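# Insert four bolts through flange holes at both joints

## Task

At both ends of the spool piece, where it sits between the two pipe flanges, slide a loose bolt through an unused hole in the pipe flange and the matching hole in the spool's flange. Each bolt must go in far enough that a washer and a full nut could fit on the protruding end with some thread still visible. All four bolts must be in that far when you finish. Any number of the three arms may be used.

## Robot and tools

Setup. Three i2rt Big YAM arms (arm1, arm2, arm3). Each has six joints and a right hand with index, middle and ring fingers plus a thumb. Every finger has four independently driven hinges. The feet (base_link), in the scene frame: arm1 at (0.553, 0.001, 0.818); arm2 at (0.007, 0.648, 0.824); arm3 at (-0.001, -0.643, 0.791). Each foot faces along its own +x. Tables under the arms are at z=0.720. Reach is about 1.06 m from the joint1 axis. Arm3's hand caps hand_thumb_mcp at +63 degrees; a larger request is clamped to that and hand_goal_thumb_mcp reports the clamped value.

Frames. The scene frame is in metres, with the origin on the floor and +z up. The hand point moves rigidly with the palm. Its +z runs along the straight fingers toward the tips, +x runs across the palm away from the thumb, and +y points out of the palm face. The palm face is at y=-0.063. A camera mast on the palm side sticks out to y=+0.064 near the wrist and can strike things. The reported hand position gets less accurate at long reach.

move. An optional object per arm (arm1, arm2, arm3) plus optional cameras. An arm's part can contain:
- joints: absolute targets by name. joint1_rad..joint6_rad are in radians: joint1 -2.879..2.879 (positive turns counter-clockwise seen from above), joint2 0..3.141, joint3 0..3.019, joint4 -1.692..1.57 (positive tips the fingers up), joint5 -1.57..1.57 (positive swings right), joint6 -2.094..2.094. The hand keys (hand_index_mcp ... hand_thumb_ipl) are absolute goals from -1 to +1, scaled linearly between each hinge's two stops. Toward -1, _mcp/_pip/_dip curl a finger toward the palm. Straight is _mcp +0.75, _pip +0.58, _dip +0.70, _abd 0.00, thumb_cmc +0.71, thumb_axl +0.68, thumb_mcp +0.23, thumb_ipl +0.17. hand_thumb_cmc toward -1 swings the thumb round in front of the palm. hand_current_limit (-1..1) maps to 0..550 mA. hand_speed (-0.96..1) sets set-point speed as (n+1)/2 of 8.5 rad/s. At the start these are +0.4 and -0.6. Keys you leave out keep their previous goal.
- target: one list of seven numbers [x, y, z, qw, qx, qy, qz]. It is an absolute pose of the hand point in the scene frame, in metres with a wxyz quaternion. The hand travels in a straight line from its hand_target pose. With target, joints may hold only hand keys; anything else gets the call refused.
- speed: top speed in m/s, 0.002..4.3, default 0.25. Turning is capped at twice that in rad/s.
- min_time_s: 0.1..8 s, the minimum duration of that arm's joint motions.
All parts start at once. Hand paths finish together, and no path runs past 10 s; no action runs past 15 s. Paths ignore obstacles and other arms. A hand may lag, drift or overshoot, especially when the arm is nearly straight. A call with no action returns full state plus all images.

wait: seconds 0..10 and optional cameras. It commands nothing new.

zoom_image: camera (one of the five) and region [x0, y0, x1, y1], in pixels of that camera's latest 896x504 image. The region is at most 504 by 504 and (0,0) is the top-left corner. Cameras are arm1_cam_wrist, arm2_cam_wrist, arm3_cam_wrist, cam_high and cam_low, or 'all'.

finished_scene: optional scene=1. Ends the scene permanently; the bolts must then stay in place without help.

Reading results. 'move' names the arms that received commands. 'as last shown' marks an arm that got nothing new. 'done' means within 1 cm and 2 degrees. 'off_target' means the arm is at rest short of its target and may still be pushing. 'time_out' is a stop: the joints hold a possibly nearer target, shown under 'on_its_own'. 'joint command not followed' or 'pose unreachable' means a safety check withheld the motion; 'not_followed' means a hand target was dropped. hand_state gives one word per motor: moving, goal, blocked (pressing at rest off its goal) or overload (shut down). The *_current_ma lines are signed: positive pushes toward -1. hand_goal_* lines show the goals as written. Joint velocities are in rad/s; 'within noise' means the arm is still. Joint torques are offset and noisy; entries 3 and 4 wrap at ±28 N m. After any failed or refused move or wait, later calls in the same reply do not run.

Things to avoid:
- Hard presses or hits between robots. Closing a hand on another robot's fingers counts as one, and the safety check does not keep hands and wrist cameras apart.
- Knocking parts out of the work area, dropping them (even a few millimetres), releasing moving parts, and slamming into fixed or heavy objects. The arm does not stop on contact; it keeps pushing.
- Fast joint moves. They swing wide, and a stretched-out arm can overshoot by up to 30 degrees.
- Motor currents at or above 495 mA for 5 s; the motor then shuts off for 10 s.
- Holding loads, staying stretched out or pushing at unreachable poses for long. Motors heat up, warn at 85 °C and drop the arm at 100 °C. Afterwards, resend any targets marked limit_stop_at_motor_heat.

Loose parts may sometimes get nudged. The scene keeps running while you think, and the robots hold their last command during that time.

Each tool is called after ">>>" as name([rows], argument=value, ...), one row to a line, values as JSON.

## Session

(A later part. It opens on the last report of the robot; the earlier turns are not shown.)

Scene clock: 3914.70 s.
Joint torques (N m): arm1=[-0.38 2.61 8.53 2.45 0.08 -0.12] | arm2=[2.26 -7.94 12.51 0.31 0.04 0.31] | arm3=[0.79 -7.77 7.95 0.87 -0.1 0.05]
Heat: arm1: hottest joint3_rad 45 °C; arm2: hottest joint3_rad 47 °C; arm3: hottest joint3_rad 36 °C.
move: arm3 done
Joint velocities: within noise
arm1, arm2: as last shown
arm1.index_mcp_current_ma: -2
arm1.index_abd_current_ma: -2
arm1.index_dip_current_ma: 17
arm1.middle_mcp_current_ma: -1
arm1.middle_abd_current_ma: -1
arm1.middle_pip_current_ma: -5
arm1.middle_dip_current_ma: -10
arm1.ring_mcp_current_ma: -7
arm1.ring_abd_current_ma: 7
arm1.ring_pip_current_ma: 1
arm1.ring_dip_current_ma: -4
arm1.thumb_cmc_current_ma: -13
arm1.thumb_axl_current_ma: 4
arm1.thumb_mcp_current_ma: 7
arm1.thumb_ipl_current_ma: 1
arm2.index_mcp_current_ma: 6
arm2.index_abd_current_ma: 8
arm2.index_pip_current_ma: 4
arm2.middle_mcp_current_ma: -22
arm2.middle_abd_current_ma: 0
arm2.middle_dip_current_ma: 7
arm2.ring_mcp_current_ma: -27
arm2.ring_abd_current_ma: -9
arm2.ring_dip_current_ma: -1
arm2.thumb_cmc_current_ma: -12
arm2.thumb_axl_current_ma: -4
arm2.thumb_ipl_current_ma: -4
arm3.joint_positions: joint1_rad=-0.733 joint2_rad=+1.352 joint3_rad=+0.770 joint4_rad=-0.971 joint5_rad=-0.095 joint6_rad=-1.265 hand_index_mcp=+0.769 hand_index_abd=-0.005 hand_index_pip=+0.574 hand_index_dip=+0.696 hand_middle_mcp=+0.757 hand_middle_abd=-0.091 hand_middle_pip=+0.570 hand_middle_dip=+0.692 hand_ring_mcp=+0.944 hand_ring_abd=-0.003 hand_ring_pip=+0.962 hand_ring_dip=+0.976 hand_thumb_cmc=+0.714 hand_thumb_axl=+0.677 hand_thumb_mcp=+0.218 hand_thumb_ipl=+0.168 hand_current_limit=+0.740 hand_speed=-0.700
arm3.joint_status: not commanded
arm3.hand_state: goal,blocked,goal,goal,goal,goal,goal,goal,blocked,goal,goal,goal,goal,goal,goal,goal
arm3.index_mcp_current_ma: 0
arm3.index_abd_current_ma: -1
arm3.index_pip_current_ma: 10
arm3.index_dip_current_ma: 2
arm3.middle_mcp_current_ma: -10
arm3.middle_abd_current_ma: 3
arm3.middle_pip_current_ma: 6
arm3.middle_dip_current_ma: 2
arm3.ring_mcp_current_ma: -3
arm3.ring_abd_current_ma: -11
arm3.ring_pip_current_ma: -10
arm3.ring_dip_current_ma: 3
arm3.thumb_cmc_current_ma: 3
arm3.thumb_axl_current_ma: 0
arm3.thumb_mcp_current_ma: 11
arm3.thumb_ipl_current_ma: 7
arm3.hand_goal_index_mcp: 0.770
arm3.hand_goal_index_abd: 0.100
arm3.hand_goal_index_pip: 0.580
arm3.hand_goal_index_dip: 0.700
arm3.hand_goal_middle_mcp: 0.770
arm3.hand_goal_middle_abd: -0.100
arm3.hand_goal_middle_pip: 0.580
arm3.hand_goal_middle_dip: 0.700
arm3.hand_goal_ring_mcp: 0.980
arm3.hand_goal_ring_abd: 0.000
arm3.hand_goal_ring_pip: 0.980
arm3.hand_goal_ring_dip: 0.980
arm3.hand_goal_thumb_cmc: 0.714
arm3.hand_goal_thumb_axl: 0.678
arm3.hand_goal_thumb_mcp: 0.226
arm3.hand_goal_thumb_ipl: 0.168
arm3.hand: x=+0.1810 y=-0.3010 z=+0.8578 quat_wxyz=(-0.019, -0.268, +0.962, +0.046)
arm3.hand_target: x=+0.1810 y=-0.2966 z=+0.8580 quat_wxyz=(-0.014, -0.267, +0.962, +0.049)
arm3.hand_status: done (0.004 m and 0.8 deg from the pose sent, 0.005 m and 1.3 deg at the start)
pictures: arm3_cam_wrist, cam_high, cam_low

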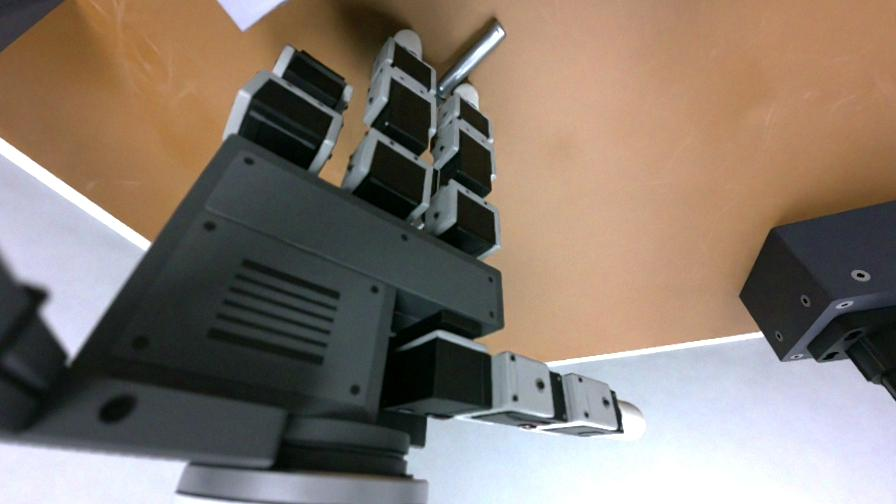

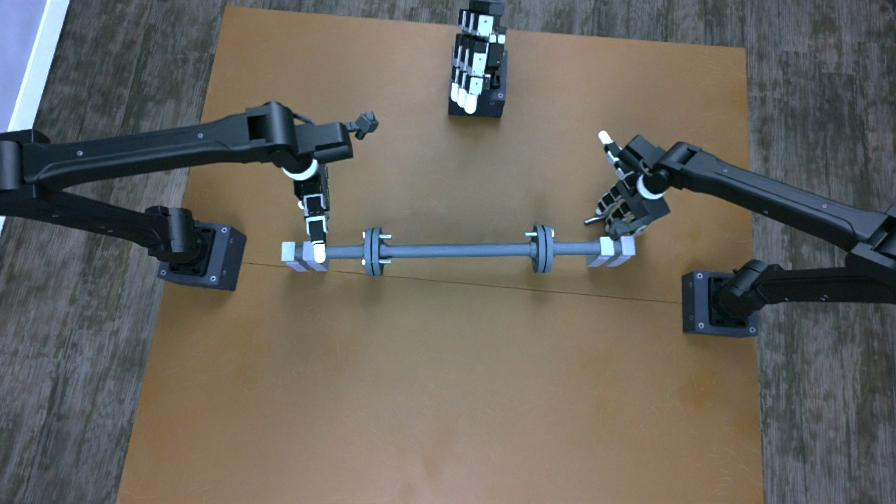

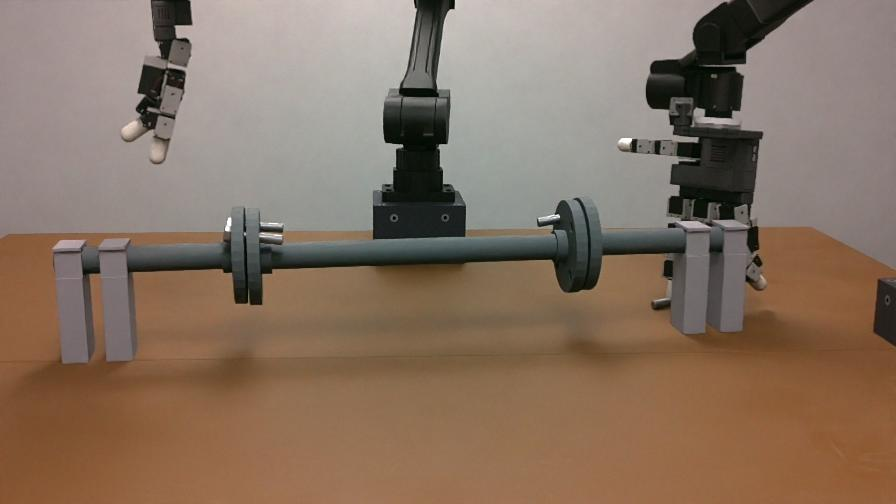

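>>> move(arm3={"target":[0.188,-0.2946,0.900,-0.0133,-0.2668,0.9625,0.0488],"speed":0.08,"joints":{"hand_speed":-0.6}})

>>> move(arm3={"target":[0.188,-0.2946,0.863,-0.0133,-0.2668,0.9625,0.0488],"speed":0.06}, cameras=["cam_low","cam_high","arm3_cam_wrist"])

>>> zoom_image(camera="cam_high", region=[560, 170, 660, 250])

>>> zoom_image(camera="cam_low", region=[640, 260, 700, 320])

>>> zoom_image(camera="arm3_cam_wrist", region=[370, 0, 530, 130])

Scene clock: 3938.90 s.
Joint torques (N m): arm1=[-0.44 2.61 8.53 2.44 0.08 -0.12] | arm2=[2.26 -8 12.52 0.32 0.04 0.32] | arm3=[-0.09 -8.53 11.89 -0.23 -0.1 -0.07]
Heat: arm1: hottest joint3_rad 45 °C; arm2: hottest joint3_rad 47 °C; arm3: hottest joint3_rad 35 °C.
move: arm3 off_target
Joint velocities: within noise
arm1.joint_positions: joint1_rad=-0.143 joint2_rad=+0.611 joint3_rad=+1.333 joint4_rad=-1.370 joint5_rad=-0.068 joint6_rad=+1.161 hand_index_mcp=+0.753 hand_index_abd=+0.000 hand_index_pip=+0.577 hand_index_dip=+0.696 hand_middle_mcp=+0.753 hand_middle_abd=+0.000 hand_middle_pip=+0.577 hand_middle_dip=+0.696 hand_ring_mcp=+0.754 hand_ring_abd=+0.000 hand_ring_pip=+0.577 hand_ring_dip=+0.696 hand_thumb_cmc=+0.714 hand_thumb_axl=+0.677 hand_thumb_mcp=+0.225 hand_thumb_ipl=+0.168 hand_current_limit=+0.400 hand_speed=-0.600
arm1.joint_status: not commanded
arm1.hand_state: goal,goal,goal,goal,goal,goal,goal,goal,goal,goal,goal,goal,goal,goal,goal,goal
arm1.index_mcp_current_ma: -2
arm1.index_abd_current_ma: -10
arm1.index_pip_current_ma: 8
arm1.index_dip_current_ma: 2
arm1.middle_mcp_current_ma: 23
arm1.middle_abd_current_ma: 7
arm1.middle_pip_current_ma: -22
arm1.middle_dip_current_ma: 18
arm1.ring_mcp_current_ma: 0
arm1.ring_abd_current_ma: 17
arm1.ring_pip_current_ma: 1
arm1.ring_dip_current_ma: -1
arm1.thumb_cmc_current_ma: -2
arm1.thumb_axl_current_ma: 9
arm1.thumb_mcp_current_ma: 2
arm1.thumb_ipl_current_ma: 21
arm1.hand_goal_index_mcp: 0.754
arm1.hand_goal_index_abd: 0.000
arm1.hand_goal_index_pip: 0.576
arm1.hand_goal_index_dip: 0.696
arm1.hand_goal_middle_mcp: 0.754
arm1.hand_goal_middle_abd: 0.000
arm1.hand_goal_middle_pip: 0.576
arm1.hand_goal_middle_dip: 0.696
arm1.hand_goal_ring_mcp: 0.754
arm1.hand_goal_ring_abd: 0.000
arm1.hand_goal_ring_pip: 0.576
arm1.hand_goal_ring_dip: 0.696
arm1.hand_goal_thumb_cmc: 0.714
arm1.hand_goal_thumb_axl: 0.678
arm1.hand_goal_thumb_mcp: 0.226
arm1.hand_goal_thumb_ipl: 0.168
arm1.hand: x=+0.3141 y=+0.0975 z=+1.3322 quat_wxyz=(+0.435, +0.150, -0.883, -0.092)
arm1.hand_target: x=+0.3163 y=+0.0987 z=+1.3429 quat_wxyz=(+0.445, +0.147, -0.878, -0.096)
arm1.hand_status: not commanded
arm2: as last shown
arm2.index_mcp_current_ma: 7
arm2.index_abd_current_ma: 0
arm2.index_pip_current_ma: 11
arm2.index_dip_current_ma: -3
arm2.middle_mcp_current_ma: -24
arm2.middle_abd_current_ma: -4
arm2.middle_pip_current_ma: -11
arm2.middle_dip_current_ma: 9
arm2.ring_mcp_current_ma: -28
arm2.ring_pip_current_ma: -23
arm2.ring_dip_current_ma: -8
arm2.thumb_cmc_current_ma: -10
arm2.thumb_axl_current_ma: -2
arm2.thumb_mcp_current_ma: -18
arm2.thumb_ipl_current_ma: -2
arm3.joint_positions: joint1_rad=-0.733 joint2_rad=+1.314 joint3_rad=+0.808 joint4_rad=-1.076 joint5_rad=-0.095 joint6_rad=-1.265 hand_index_mcp=+0.764 hand_index_abd=+0.091 hand_index_pip=+0.574 hand_index_dip=+0.692 hand_middle_mcp=+0.757 hand_middle_abd=-0.091 hand_middle_pip=+0.570 hand_middle_dip=+0.692 hand_ring_mcp=+0.944 hand_ring_abd=-0.001 hand_ring_pip=+0.962 hand_ring_dip=+0.976 hand_thumb_cmc=+0.714 hand_thumb_axl=+0.677 hand_thumb_mcp=+0.218 hand_thumb_ipl=+0.168 hand_current_limit=+0.740 hand_speed=-0.600
arm3.joint_status: all done
arm3.hand_state: goal,goal,goal,goal,goal,goal,goal,goal,blocked,goal,goal,goal,goal,goal,goal,goal
arm3.index_mcp_current_ma: -5
arm3.index_abd_current_ma: -1
arm3.index_pip_current_ma: 8
arm3.index_dip_current_ma: 8
arm3.middle_mcp_current_ma: -12
arm3.middle_abd_current_ma: 0
arm3.middle_pip_current_ma: 3
arm3.middle_dip_current_ma: -2
arm3.ring_mcp_current_ma: -4
arm3.ring_abd_current_ma: -10
arm3.ring_pip_current_ma: -9
arm3.ring_dip_current_ma: 6
arm3.thumb_cmc_current_ma: 11
arm3.thumb_axl_current_ma: -1
arm3.thumb_mcp_current_ma: -2
arm3.thumb_ipl_current_ma: 7
arm3.hand_goal_index_mcp: 0.770
arm3.hand_goal_index_abd: 0.100
arm3.hand_goal_index_pip: 0.580
arm3.hand_goal_index_dip: 0.700
arm3.hand_goal_middle_mcp: 0.770
arm3.hand_goal_middle_abd: -0.100
arm3.hand_goal_middle_pip: 0.580
arm3.hand_goal_middle_dip: 0.700
arm3.hand_goal_ring_mcp: 0.980
arm3.hand_goal_ring_abd: 0.000
arm3.hand_goal_ring_pip: 0.980
arm3.hand_goal_ring_dip: 0.980
arm3.hand_goal_thumb_cmc: 0.714
arm3.hand_goal_thumb_axl: 0.678
arm3.hand_goal_thumb_mcp: 0.226
arm3.hand_goal_thumb_ipl: 0.168
arm3.on_its_own: hand_index_abd moved +0.096 to your old target +0.100
arm3.hand: x=+0.1768 y=-0.3058 z=+0.8807 quat_wxyz=(-0.031, -0.267, +0.962, +0.038)
arm3.hand_target: x=+0.1876 y=-0.2951 z=+0.9000 quat_wxyz=(-0.013, -0.267, +0.962, +0.049)
arm3.hand_status: off_target (0.025 m and 2.4 deg from the pose sent, 0.043 m and 0.7 deg at the start)
pictures: none

Scene clock: 3940.03 s.
Joint torques (N m): arm1=[-0.38 2.55 8.51 2.45 0.08 -0.12] | arm2=[2.32 -8 12.51 0.32 0.04 0.31] | arm3=[-0.15 -7.36 7.94 0.85 -0.1 -0.07]
Heat: arm1: hottest joint3_rad 45 °C; arm2: hottest joint3_rad 47 °C; arm3: hottest joint3_rad 35 °C.
move: arm3 done
Joint velocities: within noise
arm1, arm2: as last shown
arm1.index_mcp_current_ma: 9
arm1.index_abd_current_ma: -18
arm1.index_pip_current_ma: 6
arm1.index_dip_current_ma: -10
arm1.middle_mcp_current_ma: 24
arm1.middle_abd_current_ma: -6
arm1.middle_pip_current_ma: -8
arm1.middle_dip_current_ma: 4
arm1.ring_mcp_current_ma: 16
arm1.ring_abd_current_ma: 15
arm1.ring_pip_current_ma: 6
arm1.ring_dip_current_ma: 0
arm1.thumb_cmc_current_ma: -5
arm1.thumb_axl_current_ma: -1
arm1.thumb_mcp_current_ma: 20
arm1.thumb_ipl_current_ma: 12
arm2.index_mcp_current_ma: 9
arm2.index_abd_current_ma: 7
arm2.index_pip_current_ma: 6
arm2.index_dip_current_ma: -4
arm2.middle_mcp_current_ma: -20
arm2.middle_abd_current_ma: -5
arm2.middle_pip_current_ma: -9
arm2.middle_dip_current_ma: 3
arm2.ring_mcp_current_ma: -18
arm2.ring_abd_current_ma: -3
arm2.ring_pip_current_ma: -27
arm2.ring_dip_current_ma: -3
arm2.thumb_cmc_current_ma: -16
arm2.thumb_axl_current_ma: 0
arm2.thumb_mcp_current_ma: -20
arm2.thumb_ipl_current_ma: -7
arm3.joint_positions: joint1_rad=-0.733 joint2_rad=+1.352 joint3_rad=+0.795 joint4_rad=-0.986 joint5_rad=-0.095 joint6_rad=-1.265 hand_index_mcp=+0.764 hand_index_abd=+0.087 hand_index_pip=+0.574 hand_index_dip=+0.692 hand_middle_mcp=+0.757 hand_middle_abd=-0.091 hand_middle_pip=+0.570 hand_middle_dip=+0.692 hand_ring_mcp=+0.944 hand_ring_abd=-0.001 hand_ring_pip=+0.962 hand_ring_dip=+0.976 hand_thumb_cmc=+0.714 hand_thumb_axl=+0.677 hand_thumb_mcp=+0.218 hand_thumb_ipl=+0.168 hand_current_limit=+0.740 hand_speed=-0.600
arm3.joint_status: not commanded
arm3.hand_state: goal,goal,goal,goal,goal,goal,goal,goal,blocked,goal,goal,goal,goal,goal,goal,goal
arm3.index_mcp_current_ma: 1
arm3.index_abd_current_ma: 4
arm3.index_pip_current_ma: 12
arm3.index_dip_current_ma: 6
arm3.middle_mcp_current_ma: -9
arm3.middle_abd_current_ma: -3
arm3.middle_pip_current_ma: 6
arm3.middle_dip_current_ma: 4
arm3.ring_mcp_current_ma: -5
arm3.ring_abd_current_ma: -9
arm3.ring_pip_current_ma: -7
arm3.ring_dip_current_ma: 4
arm3.thumb_cmc_current_ma: 2
arm3.thumb_axl_current_ma: -9
arm3.thumb_mcp_current_ma: 0
arm3.thumb_ipl_current_ma: 3
arm3.hand_goal_index_mcp: 0.770
arm3.hand_goal_index_abd: 0.100
arm3.hand_goal_index_pip: 0.580
arm3.hand_goal_index_dip: 0.700
arm3.hand_goal_middle_mcp: 0.770
arm3.hand_goal_middle_abd: -0.100
arm3.hand_goal_middle_pip: 0.580
arm3.hand_goal_middle_dip: 0.700
arm3.hand_goal_ring_mcp: 0.980
arm3.hand_goal_ring_abd: 0.000
arm3.hand_goal_ring_pip: 0.980
arm3.hand_goal_ring_dip: 0.980
arm3.hand_goal_thumb_cmc: 0.714
arm3.hand_goal_thumb_axl: 0.678
arm3.hand_goal_thumb_mcp: 0.226
arm3.hand_goal_thumb_ipl: 0.168
arm3.hand: x=+0.1860 y=-0.2953 z=+0.8664 quat_wxyz=(-0.015, -0.268, +0.962, +0.049)
arm3.hand_target: x=+0.1881 y=-0.2946 z=+0.8632 quat_wxyz=(-0.013, -0.267, +0.962, +0.049)
arm3.hand_status: done (0.004 m and 0.3 deg from the pose sent, 0.024 m and 2.4 deg at the start)
pictures: arm3_cam_wrist, cam_high, cam_low

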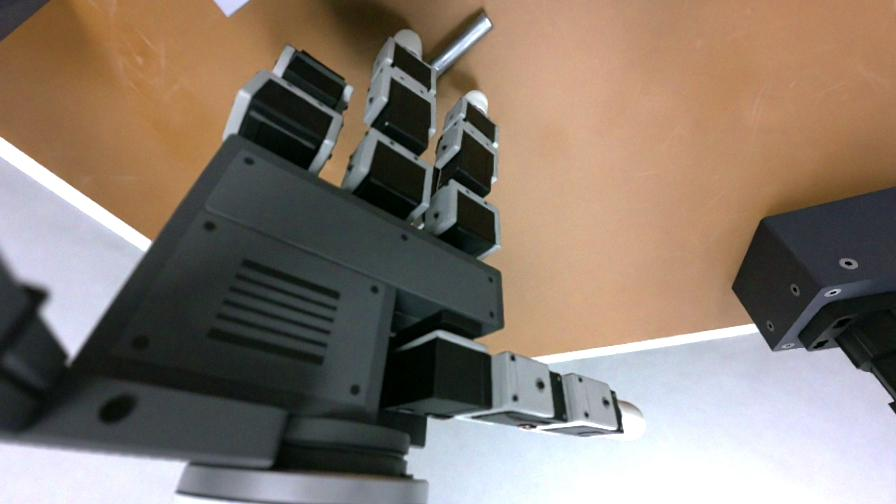

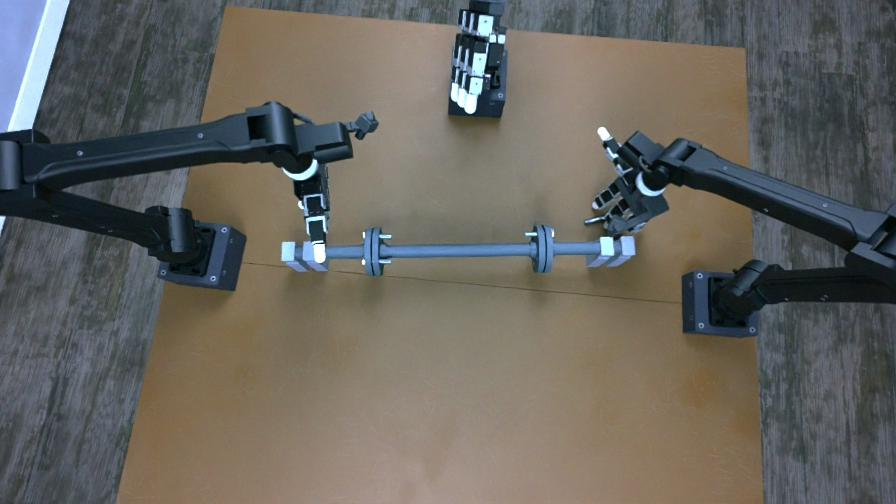

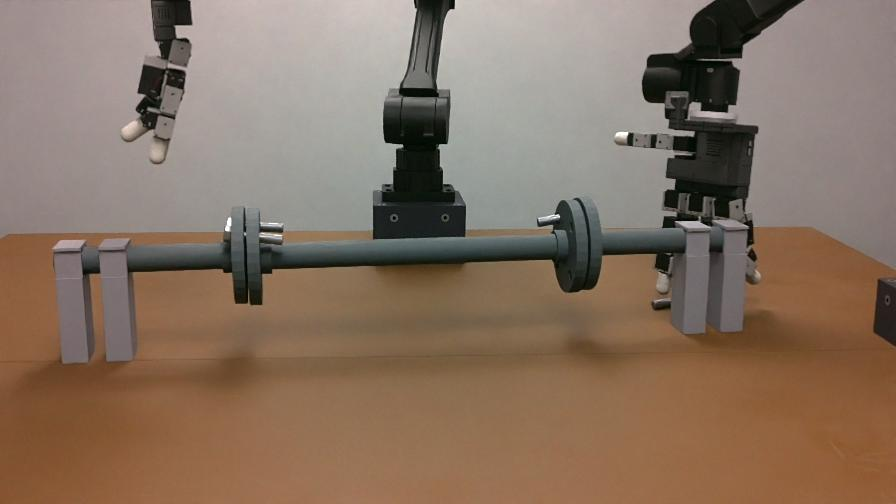

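Scaled by 5.040.

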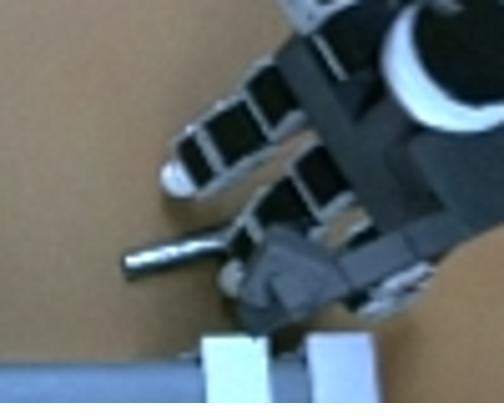

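Scaled by 8.400.

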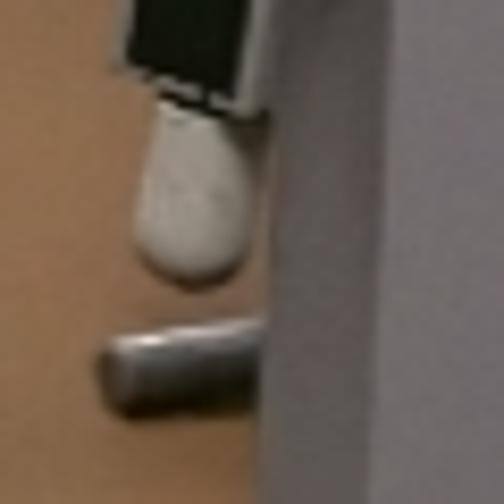

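Scaled by 3.150.

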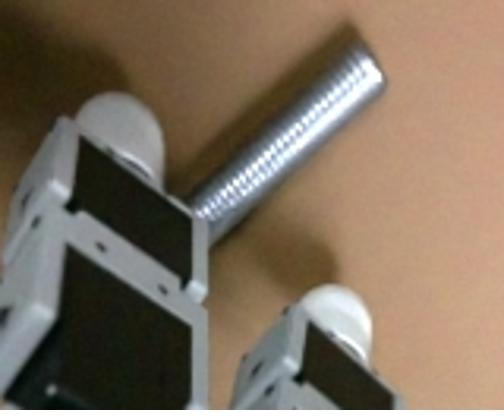

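>>> move(arm3={"target":[0.1840,-0.2950,0.8535,-0.0133,-0.2600,0.9640,0.0488],"speed":0.04}, cameras=["cam_low","cam_high","arm3_cam_wrist"])

>>> zoom_image(camera="cam_high", region=[560, 170, 660, 250])

>>> zoom_image(camera="cam_low", region=[640, 260, 700, 320])

>>> zoom_image(camera="arm3_cam_wrist", region=[370, 0, 530, 130])

Scene clock: 3962.43 s.
Joint torques (N m): arm1=[-0.38 2.61 8.51 2.45 0.08 -0.12] | arm2=[2.32 -8 12.51 0.32 0.04 0.31] | arm3=[0.62 -7 7.68 0.88 -0.08 0.03]
Heat: arm1: hottest joint3_rad 45 °C; arm2: hottest joint3_rad 47 °C; arm3: hottest joint3_rad 36 °C.
move: arm3 done
Joint velocities: within noise
arm1: as last shown
arm1.index_mcp_current_ma: -3
arm1.index_abd_current_ma: 2
arm1.index_pip_current_ma: -6
arm1.index_dip_current_ma: 17
arm1.middle_mcp_current_ma: -2
arm1.middle_abd_current_ma: -3
arm1.middle_pip_current_ma: 2
arm1.middle_dip_current_ma: -1
arm1.ring_mcp_current_ma: -4
arm1.ring_abd_current_ma: -4
arm1.ring_pip_current_ma: 2
arm1.ring_dip_current_ma: 16
arm1.thumb_cmc_current_ma: 0
arm1.thumb_axl_current_ma: 24
arm1.thumb_mcp_current_ma: 4
arm1.thumb_ipl_current_ma: -2
arm2.joint_positions: joint1_rad=+0.328 joint2_rad=+1.291 joint3_rad=+1.217 joint4_rad=-1.464 joint5_rad=-0.001 joint6_rad=+0.078 hand_index_mcp=+0.992 hand_index_abd=-0.022 hand_index_pip=+0.591 hand_index_dip=+0.708 hand_middle_mcp=+0.948 hand_middle_abd=-0.018 hand_middle_pip=+0.958 hand_middle_dip=+0.970 hand_ring_mcp=+0.933 hand_ring_abd=-0.008 hand_ring_pip=+0.944 hand_ring_dip=+0.970 hand_thumb_cmc=+0.706 hand_thumb_axl=+0.676 hand_thumb_mcp=+0.204 hand_thumb_ipl=+0.173 hand_current_limit=+0.740 hand_speed=-0.600
arm2.joint_status: not commanded
arm2.hand_state: goal,blocked,goal,goal,blocked,goal,blocked,goal,blocked,goal,blocked,goal,goal,goal,blocked,goal
arm2.index_mcp_current_ma: 4
arm2.index_abd_current_ma: -1
arm2.index_pip_current_ma: 8
arm2.index_dip_current_ma: -4
arm2.middle_mcp_current_ma: -24
arm2.middle_abd_current_ma: -2
arm2.middle_pip_current_ma: -7
arm2.middle_dip_current_ma: 7
arm2.ring_mcp_current_ma: -25
arm2.ring_abd_current_ma: -12
arm2.ring_pip_current_ma: -25
arm2.ring_dip_current_ma: -6
arm2.thumb_cmc_current_ma: -16
arm2.thumb_axl_current_ma: 2
arm2.thumb_mcp_current_ma: -16
arm2.thumb_ipl_current_ma: -8
arm2.hand_goal_index_mcp: 1.000
arm2.hand_goal_index_abd: 0.000
arm2.hand_goal_index_pip: 0.580
arm2.hand_goal_index_dip: 0.700
arm2.hand_goal_middle_mcp: 0.980
arm2.hand_goal_middle_abd: 0.000
arm2.hand_goal_middle_pip: 0.980
arm2.hand_goal_middle_dip: 0.980
arm2.hand_goal_ring_mcp: 0.980
arm2.hand_goal_ring_abd: 0.000
arm2.hand_goal_ring_pip: 0.980
arm2.hand_goal_ring_dip: 0.980
arm2.hand_goal_thumb_cmc: 0.714
arm2.hand_goal_thumb_axl: 0.678
arm2.hand_goal_thumb_mcp: 0.226
arm2.hand_goal_thumb_ipl: 0.168
arm2.hand: x=+0.1140 y=+0.2066 z=+1.0673 quat_wxyz=(+0.020, +0.994, +0.111, +0.002)
arm2.hand_target: x=+0.1178 y=+0.2006 z=+1.0899 quat_wxyz=(+0.040, +0.994, +0.106, +0.005)
arm2.hand_status: not commanded
arm3.joint_positions: joint1_rad=-0.733 joint2_rad=+1.355 joint3_rad=+0.772 joint4_rad=-0.954 joint5_rad=-0.095 joint6_rad=-1.253 hand_index_mcp=+0.764 hand_index_abd=+0.087 hand_index_pip=+0.574 hand_index_dip=+0.692 hand_middle_mcp=+0.757 hand_middle_abd=-0.091 hand_middle_pip=+0.570 hand_middle_dip=+0.692 hand_ring_mcp=+0.944 hand_ring_abd=-0.001 hand_ring_pip=+0.962 hand_ring_dip=+0.976 hand_thumb_cmc=+0.714 hand_thumb_axl=+0.677 hand_thumb_mcp=+0.218 hand_thumb_ipl=+0.168 hand_current_limit=+0.740 hand_speed=-0.600
arm3.joint_status: not commanded
arm3.hand_state: goal,goal,goal,goal,goal,goal,goal,goal,blocked,goal,goal,goal,goal,goal,goal,goal
arm3.index_mcp_current_ma: 0
arm3.index_abd_current_ma: -2
arm3.index_pip_current_ma: 12
arm3.index_dip_current_ma: 7
arm3.middle_mcp_current_ma: -14
arm3.middle_abd_current_ma: 5
arm3.middle_pip_current_ma: 7
arm3.middle_dip_current_ma: 3
arm3.ring_mcp_current_ma: -8
arm3.ring_abd_current_ma: -8
arm3.ring_pip_current_ma: -7
arm3.ring_dip_current_ma: 1
arm3.thumb_cmc_current_ma: 8
arm3.thumb_axl_current_ma: -3
arm3.thumb_mcp_current_ma: 4
arm3.thumb_ipl_current_ma: 4
arm3.hand_goal_index_mcp: 0.770
arm3.hand_goal_index_abd: 0.100
arm3.hand_goal_index_pip: 0.580
arm3.hand_goal_index_dip: 0.700
arm3.hand_goal_middle_mcp: 0.770
arm3.hand_goal_middle_abd: -0.100
arm3.hand_goal_middle_pip: 0.580
arm3.hand_goal_middle_dip: 0.700
arm3.hand_goal_ring_mcp: 0.980
arm3.hand_goal_ring_abd: 0.000
arm3.hand_goal_ring_pip: 0.980
arm3.hand_goal_ring_dip: 0.980
arm3.hand_goal_thumb_cmc: 0.714
arm3.hand_goal_thumb_axl: 0.678
arm3.hand_goal_thumb_mcp: 0.226
arm3.hand_goal_thumb_ipl: 0.168
arm3.hand: x=+0.1850 y=-0.2973 z=+0.8583 quat_wxyz=(-0.013, -0.262, +0.964, +0.050)
arm3.hand_target: x=+0.1840 y=-0.2951 z=+0.8536 quat_wxyz=(-0.013, -0.260, +0.964, +0.049)
arm3.hand_status: done (0.005 m and 0.3 deg from the pose sent, 0.013 m and 1.0 deg at the start)
pictures: arm3_cam_wrist, cam_high, cam_low

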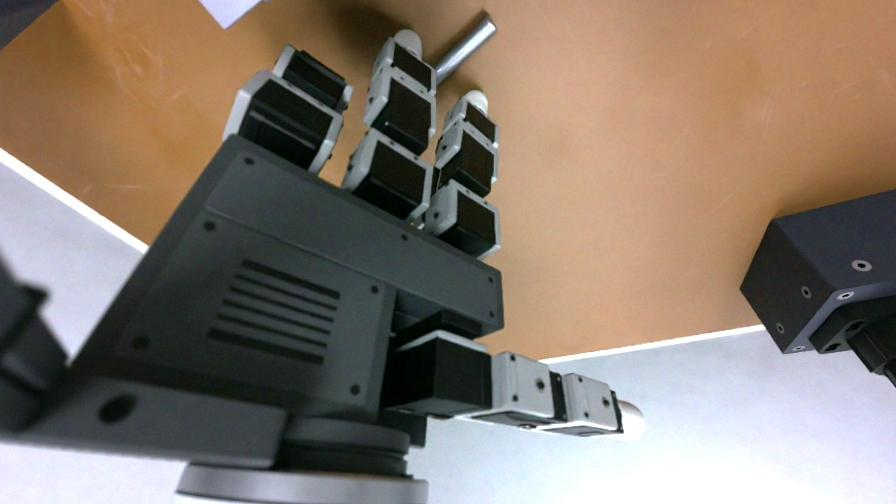

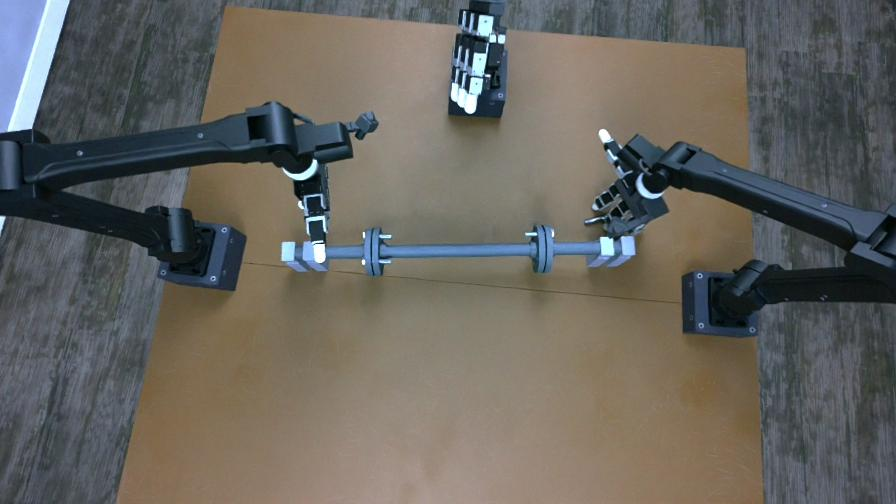

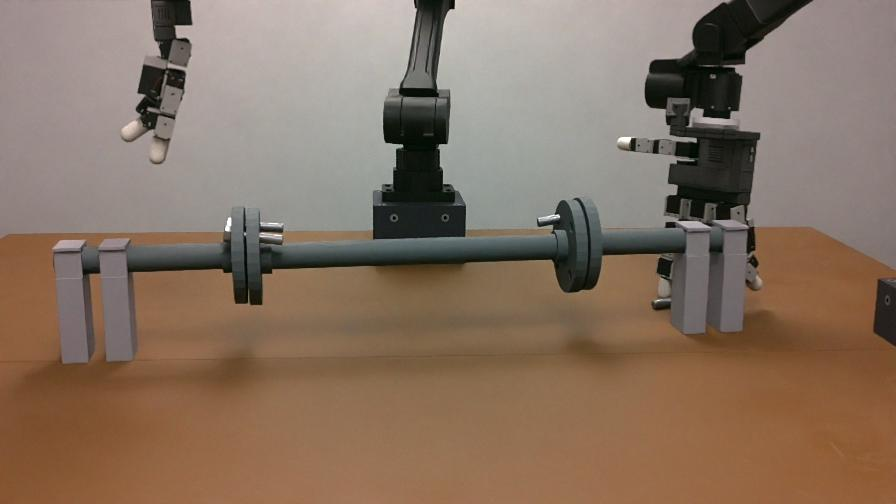

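Scaled by 5.040.

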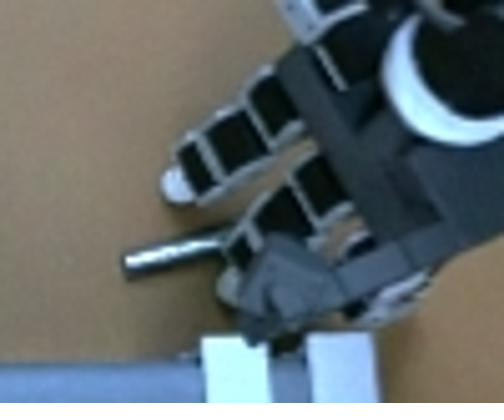

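Scaled by 8.400.

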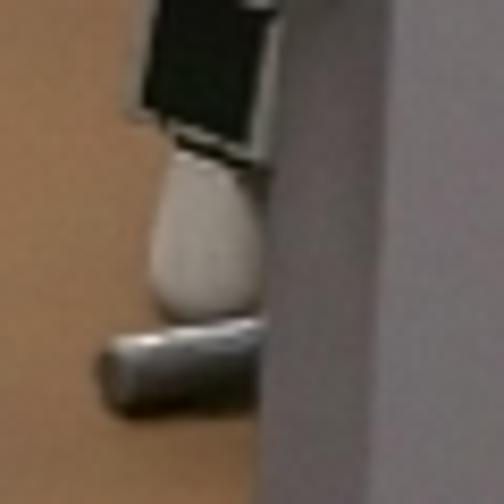

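Scaled by 3.150.

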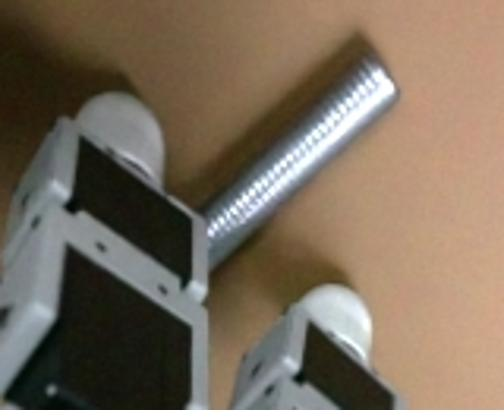

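>>> move(arm3={"joints":{"joint1_rad":-0.7145},"min_time_s":1.0}, cameras=["cam_high","arm3_cam_wrist"])

>>> zoom_image(camera="arm3_cam_wrist", region=[370, 0, 530, 130])

Scene clock: 3975.17 s.
Joint torques (N m): arm1=[-0.38 2.55 8.53 2.45 0.08 -0.12] | arm2=[2.26 -8 12.51 0.32 0.04 0.31] | arm3=[0.79 -7 7.68 0.9 -0.08 0.04]
Heat: arm1: hottest joint3_rad 45 °C; arm2: hottest joint3_rad 47 °C; arm3: hottest joint3_rad 35 °C.
move: arm3 done
Joint velocities: within noise
arm1, arm2: as last shown
arm1.index_mcp_current_ma: -11
arm1.index_abd_current_ma: -15
arm1.index_pip_current_ma: -2
arm1.index_dip_current_ma: 9
arm1.middle_mcp_current_ma: -25
arm1.middle_abd_current_ma: -6
arm1.middle_pip_current_ma: -5
arm1.middle_dip_current_ma: -9
arm1.ring_mcp_current_ma: 13
arm1.ring_abd_current_ma: 5
arm1.ring_pip_current_ma: -1
arm1.ring_dip_current_ma: -19
arm1.thumb_cmc_current_ma: 7
arm1.thumb_axl_current_ma: 7
arm1.thumb_mcp_current_ma: 0
arm1.thumb_ipl_current_ma: -4
arm2.index_mcp_current_ma: 2
arm2.index_abd_current_ma: 4
arm2.index_pip_current_ma: 15
arm2.index_dip_current_ma: -3
arm2.middle_mcp_current_ma: -22
arm2.middle_abd_current_ma: 2
arm2.middle_pip_current_ma: -5
arm2.middle_dip_current_ma: 8
arm2.ring_mcp_current_ma: -23
arm2.ring_abd_current_ma: -8
arm2.ring_pip_current_ma: -29
arm2.thumb_cmc_current_ma: -13
arm2.thumb_axl_current_ma: -3
arm2.thumb_mcp_current_ma: -18
arm2.thumb_ipl_current_ma: -5
arm3.joint_positions: joint1_rad=-0.725 joint2_rad=+1.355 joint3_rad=+0.772 joint4_rad=-0.954 joint5_rad=-0.095 joint6_rad=-1.252 hand_index_mcp=+0.764 hand_index_abd=+0.087 hand_index_pip=+0.574 hand_index_dip=+0.692 hand_middle_mcp=+0.757 hand_middle_abd=-0.091 hand_middle_pip=+0.570 hand_middle_dip=+0.692 hand_ring_mcp=+0.944 hand_ring_abd=-0.001 hand_ring_pip=+0.962 hand_ring_dip=+0.976 hand_thumb_cmc=+0.714 hand_thumb_axl=+0.677 hand_thumb_mcp=+0.218 hand_thumb_ipl=+0.168 hand_current_limit=+0.740 hand_speed=-0.600
arm3.joint_status: all done
arm3.hand_state: goal,goal,goal,goal,goal,goal,goal,goal,blocked,goal,goal,goal,goal,goal,goal,goal
arm3.index_mcp_current_ma: 2
arm3.index_abd_current_ma: 1
arm3.index_pip_current_ma: 9
arm3.index_dip_current_ma: 4
arm3.middle_mcp_current_ma: -9
arm3.middle_abd_current_ma: 4
arm3.middle_pip_current_ma: 2
arm3.middle_dip_current_ma: 1
arm3.ring_mcp_current_ma: -4
arm3.ring_abd_current_ma: -11
arm3.ring_pip_current_ma: -7
arm3.ring_dip_current_ma: 4
arm3.thumb_cmc_current_ma: 4
arm3.thumb_axl_current_ma: 0
arm3.thumb_mcp_current_ma: 6
arm3.thumb_ipl_current_ma: 5
arm3.hand_goal_index_mcp: 0.770
arm3.hand_goal_index_abd: 0.100
arm3.hand_goal_index_pip: 0.580
arm3.hand_goal_index_dip: 0.700
arm3.hand_goal_middle_mcp: 0.770
arm3.hand_goal_middle_abd: -0.100
arm3.hand_goal_middle_pip: 0.580
arm3.hand_goal_middle_dip: 0.700
arm3.hand_goal_ring_mcp: 0.980
arm3.hand_goal_ring_abd: 0.000
arm3.hand_goal_ring_pip: 0.980
arm3.hand_goal_ring_dip: 0.980
arm3.hand_goal_thumb_cmc: 0.714
arm3.hand_goal_thumb_axl: 0.678
arm3.hand_goal_thumb_mcp: 0.226
arm3.hand_goal_thumb_ipl: 0.168
arm3.hand: x=+0.1823 y=-0.2958 z=+0.8583 quat_wxyz=(-0.013, -0.266, +0.963, +0.050)
arm3.hand_target: x=+0.1805 y=-0.2933 z=+0.8536 quat_wxyz=(-0.014, -0.265, +0.963, +0.049)
arm3.hand_status: not commanded
pictures: arm3_cam_wrist, cam_high

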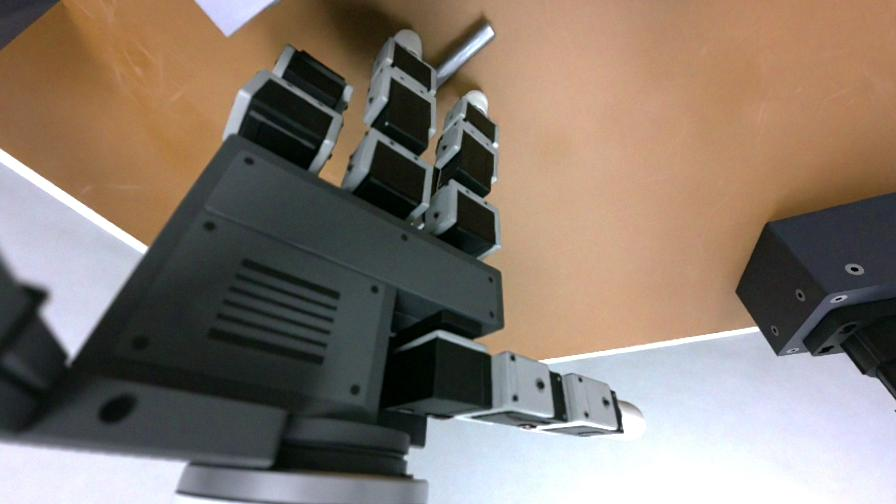

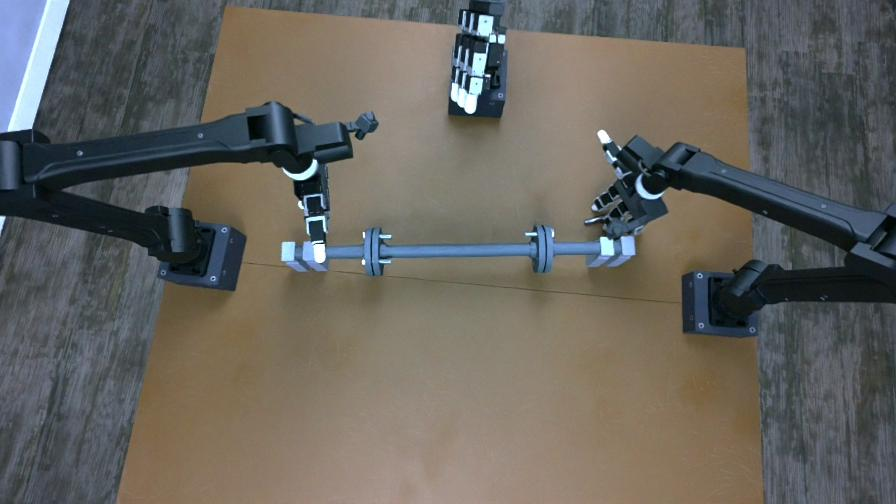

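Scaled by 3.150.

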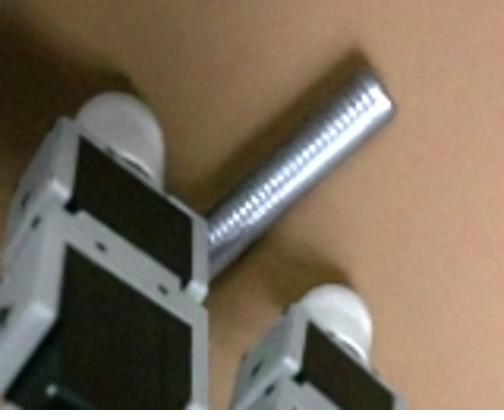

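>>> move(arm3={"joints":{"joint1_rad":-0.709},"min_time_s":1.0})

>>> move(arm3={"joints":{"hand_index_abd":-0.3,"hand_middle_abd":0.3,"hand_speed":-0.8}}, cameras=["cam_low","cam_high","arm3_cam_wrist"])

>>> zoom_image(camera="cam_high", region=[560, 170, 660, 250])

>>> zoom_image(camera="arm3_cam_wrist", region=[370, 0, 530, 130])

>>> zoom_image(camera="cam_low", region=[640, 260, 700, 320])

Scene clock: 3984.83 s.
Joint torques (N m): arm1=[-0.38 2.55 8.53 2.45 0.08 -0.12] | arm2=[2.32 -8 12.51 0.31 0.04 0.32] | arm3=[0.79 -7.06 7.65 0.88 -0.08 0.03]
Heat: arm1: hottest joint3_rad 45 °C; arm2: hottest joint3_rad 47 °C; arm3: hottest joint3_rad 35 °C.
move: arm3 done
Joint velocities: within noise
arm1, arm2: as last shown
arm1.index_mcp_current_ma: 1
arm1.index_abd_current_ma: 0
arm1.index_pip_current_ma: -5
arm1.index_dip_current_ma: 7
arm1.middle_mcp_current_ma: 10
arm1.middle_abd_current_ma: 2
arm1.middle_pip_current_ma: -13
arm1.middle_dip_current_ma: -4
arm1.ring_mcp_current_ma: 23
arm1.ring_abd_current_ma: 4
arm1.ring_pip_current_ma: 20
arm1.ring_dip_current_ma: -5
arm1.thumb_cmc_current_ma: 14
arm1.thumb_axl_current_ma: 10
arm1.thumb_mcp_current_ma: 3
arm1.thumb_ipl_current_ma: 7
arm2.index_mcp_current_ma: 5
arm2.index_abd_current_ma: -3
arm2.index_pip_current_ma: 7
arm2.index_dip_current_ma: -7
arm2.middle_mcp_current_ma: -20
arm2.middle_abd_current_ma: 1
arm2.middle_pip_current_ma: -9
arm2.middle_dip_current_ma: 2
arm2.ring_mcp_current_ma: -21
arm2.ring_abd_current_ma: -4
arm2.ring_pip_current_ma: -23
arm2.ring_dip_current_ma: 0
arm2.thumb_cmc_current_ma: -12
arm2.thumb_axl_current_ma: -2
arm2.thumb_mcp_current_ma: -20
arm2.thumb_ipl_current_ma: -8
arm3.joint_positions: joint1_rad=-0.720 joint2_rad=+1.355 joint3_rad=+0.772 joint4_rad=-0.954 joint5_rad=-0.095 joint6_rad=-1.252 hand_index_mcp=+0.764 hand_index_abd=+0.087 hand_index_pip=+0.574 hand_index_dip=+0.692 hand_middle_mcp=+0.757 hand_middle_abd=-0.091 hand_middle_pip=+0.570 hand_middle_dip=+0.692 hand_ring_mcp=+0.944 hand_ring_abd=-0.001 hand_ring_pip=+0.962 hand_ring_dip=+0.976 hand_thumb_cmc=+0.714 hand_thumb_axl=+0.677 hand_thumb_mcp=+0.218 hand_thumb_ipl=+0.168 hand_current_limit=+0.740 hand_speed=-0.600
arm3.joint_status: all done
arm3.hand_state: goal,goal,goal,goal,goal,goal,goal,goal,blocked,goal,goal,goal,goal,goal,goal,goal
arm3.index_mcp_current_ma: -2
arm3.index_abd_current_ma: 4
arm3.index_pip_current_ma: 13
arm3.index_dip_current_ma: 4
arm3.middle_mcp_current_ma: -14
arm3.middle_abd_current_ma: -1
arm3.middle_pip_current_ma: 3
arm3.middle_dip_current_ma: 2
arm3.ring_mcp_current_ma: -6
arm3.ring_abd_current_ma: -7
arm3.ring_pip_current_ma: -7
arm3.ring_dip_current_ma: 2
arm3.thumb_cmc_current_ma: 3
arm3.thumb_axl_current_ma: 0
arm3.thumb_mcp_current_ma: 1
arm3.thumb_ipl_current_ma: 7
arm3.hand_goal_index_mcp: 0.770
arm3.hand_goal_index_abd: 0.100
arm3.hand_goal_index_pip: 0.580
arm3.hand_goal_index_dip: 0.700
arm3.hand_goal_middle_mcp: 0.770
arm3.hand_goal_middle_abd: -0.100
arm3.hand_goal_middle_pip: 0.580
arm3.hand_goal_middle_dip: 0.700
arm3.hand_goal_ring_mcp: 0.980
arm3.hand_goal_ring_abd: 0.000
arm3.hand_goal_ring_pip: 0.980
arm3.hand_goal_ring_dip: 0.980
arm3.hand_goal_thumb_cmc: 0.714
arm3.hand_goal_thumb_axl: 0.678
arm3.hand_goal_thumb_mcp: 0.226
arm3.hand_goal_thumb_ipl: 0.168
arm3.hand: x=+0.1806 y=-0.2949 z=+0.8583 quat_wxyz=(-0.013, -0.268, +0.962, +0.050)
arm3.hand_target: x=+0.1787 y=-0.2924 z=+0.8536 quat_wxyz=(-0.014, -0.267, +0.962, +0.049)
arm3.hand_status: not commanded
pictures: none

Scene clock: 3985.67 s.
Joint torques (N m): arm1=[-0.32 2.55 8.51 2.47 0.09 -0.12] | arm2=[2.32 -8 12.51 0.32 0.04 0.31] | arm3=[0.79 -7 7.68 0.87 -0.08 0.04]
Heat: arm1: hottest joint3_rad 45 °C; arm2: hottest joint3_rad 47 °C; arm3: hottest joint3_rad 35 °C.
move: arm3 off_target
Joint velocities: within noise
arm1, arm2: as last shown
arm1.index_abd_current_ma: 7
arm1.index_pip_current_ma: 4
arm1.index_dip_current_ma: 4
arm1.middle_mcp_current_ma: 2
arm1.middle_abd_current_ma: -9
arm1.middle_pip_current_ma: 3
arm1.middle_dip_current_ma: -8
arm1.ring_mcp_current_ma: 19
arm1.ring_pip_current_ma: -3
arm1.ring_dip_current_ma: 1
arm1.thumb_cmc_current_ma: 8
arm1.thumb_axl_current_ma: -12
arm1.thumb_mcp_current_ma: 10
arm1.thumb_ipl_current_ma: 14
arm2.index_mcp_current_ma: 1
arm2.index_abd_current_ma: 0
arm2.index_pip_current_ma: 9
arm2.index_dip_current_ma: -2
arm2.middle_mcp_current_ma: -27
arm2.middle_abd_current_ma: -7
arm2.middle_pip_current_ma: -4
arm2.middle_dip_current_ma: 3
arm2.ring_mcp_current_ma: -19
arm2.ring_abd_current_ma: -8
arm2.ring_pip_current_ma: -27
arm2.ring_dip_current_ma: -5
arm2.thumb_cmc_current_ma: -13
arm2.thumb_axl_current_ma: 1
arm2.thumb_ipl_current_ma: -12
arm3.joint_positions: joint1_rad=-0.719 joint2_rad=+1.355 joint3_rad=+0.772 joint4_rad=-0.954 joint5_rad=-0.095 joint6_rad=-1.252 hand_index_mcp=+0.764 hand_index_abd=-0.071 hand_index_pip=+0.574 hand_index_dip=+0.692 hand_middle_mcp=+0.758 hand_middle_abd=+0.079 hand_middle_pip=+0.571 hand_middle_dip=+0.693 hand_ring_mcp=+0.944 hand_ring_abd=-0.002 hand_ring_pip=+0.962 hand_ring_dip=+0.976 hand_thumb_cmc=+0.714 hand_thumb_axl=+0.677 hand_thumb_mcp=+0.218 hand_thumb_ipl=+0.168 hand_current_limit=+0.740 hand_speed=-0.800
arm3.joint_status: hand_index_abd off_target (ended at -0.071, target -0.300); hand_middle_abd off_target (ended at +0.079, target +0.300); the others done
arm3.hand_state: goal,blocked,goal,goal,goal,blocked,goal,goal,blocked,goal,goal,goal,goal,goal,goal,goal
arm3.index_mcp_current_ma: 1
arm3.index_abd_current_ma: 47
arm3.index_pip_current_ma: 12
arm3.index_dip_current_ma: 7
arm3.middle_mcp_current_ma: -7
arm3.middle_abd_current_ma: -34
arm3.middle_pip_current_ma: 4
arm3.middle_dip_current_ma: 5
arm3.ring_mcp_current_ma: -5
arm3.ring_abd_current_ma: -9
arm3.ring_pip_current_ma: -2
arm3.ring_dip_current_ma: 1
arm3.thumb_cmc_current_ma: 0
arm3.thumb_axl_current_ma: -2
arm3.thumb_mcp_current_ma: 4
arm3.thumb_ipl_current_ma: 5
arm3.hand_goal_index_mcp: 0.770
arm3.hand_goal_index_abd: -0.300
arm3.hand_goal_index_pip: 0.580
arm3.hand_goal_index_dip: 0.700
arm3.hand_goal_middle_mcp: 0.770
arm3.hand_goal_middle_abd: 0.300
arm3.hand_goal_middle_pip: 0.580
arm3.hand_goal_middle_dip: 0.700
arm3.hand_goal_ring_mcp: 0.980
arm3.hand_goal_ring_abd: 0.000
arm3.hand_goal_ring_pip: 0.980
arm3.hand_goal_ring_dip: 0.980
arm3.hand_goal_thumb_cmc: 0.714
arm3.hand_goal_thumb_axl: 0.678
arm3.hand_goal_thumb_mcp: 0.226
arm3.hand_goal_thumb_ipl: 0.168
arm3.hand: x=+0.1805 y=-0.2949 z=+0.8583 quat_wxyz=(-0.013, -0.269, +0.962, +0.050)
arm3.hand_target: x=+0.1786 y=-0.2923 z=+0.8536 quat_wxyz=(-0.014, -0.268, +0.962, +0.049)
arm3.hand_status: not commanded
pictures: arm3_cam_wrist, cam_high, cam_low

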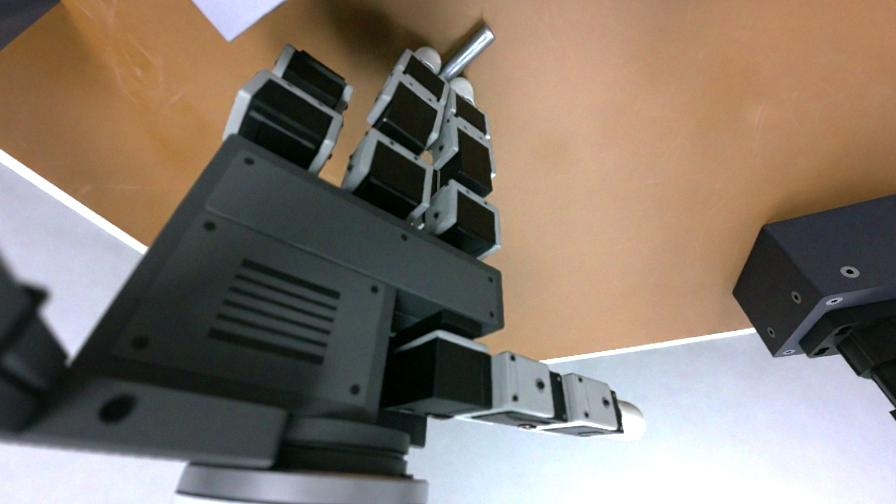

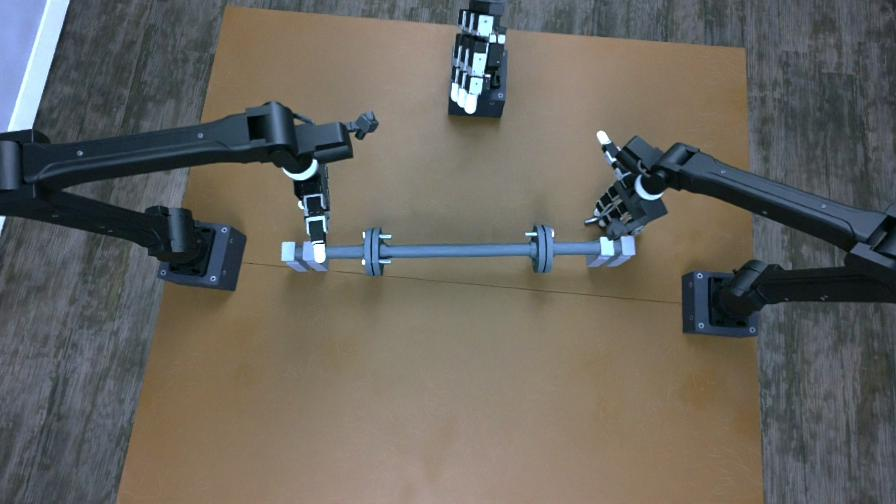

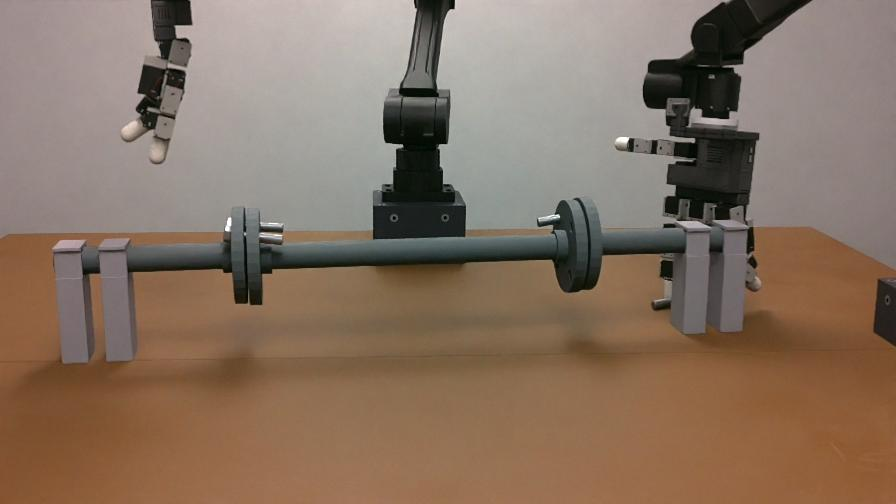

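Scaled by 5.040.

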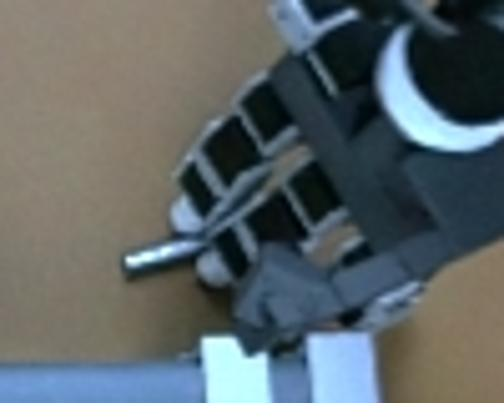

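Scaled by 3.150.

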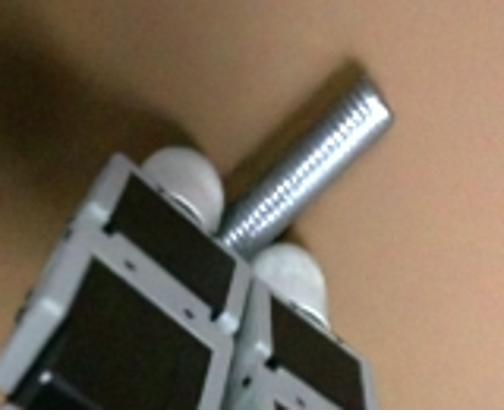

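Scaled by 8.400.

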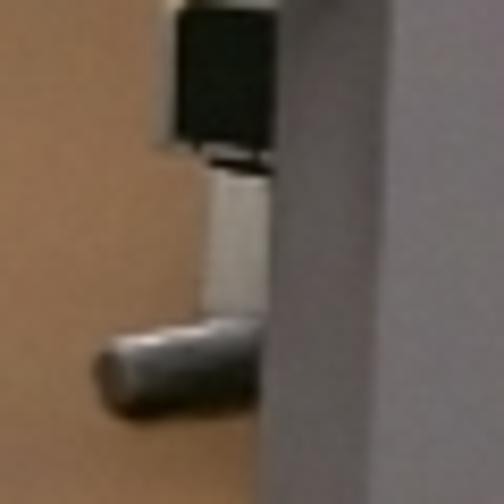

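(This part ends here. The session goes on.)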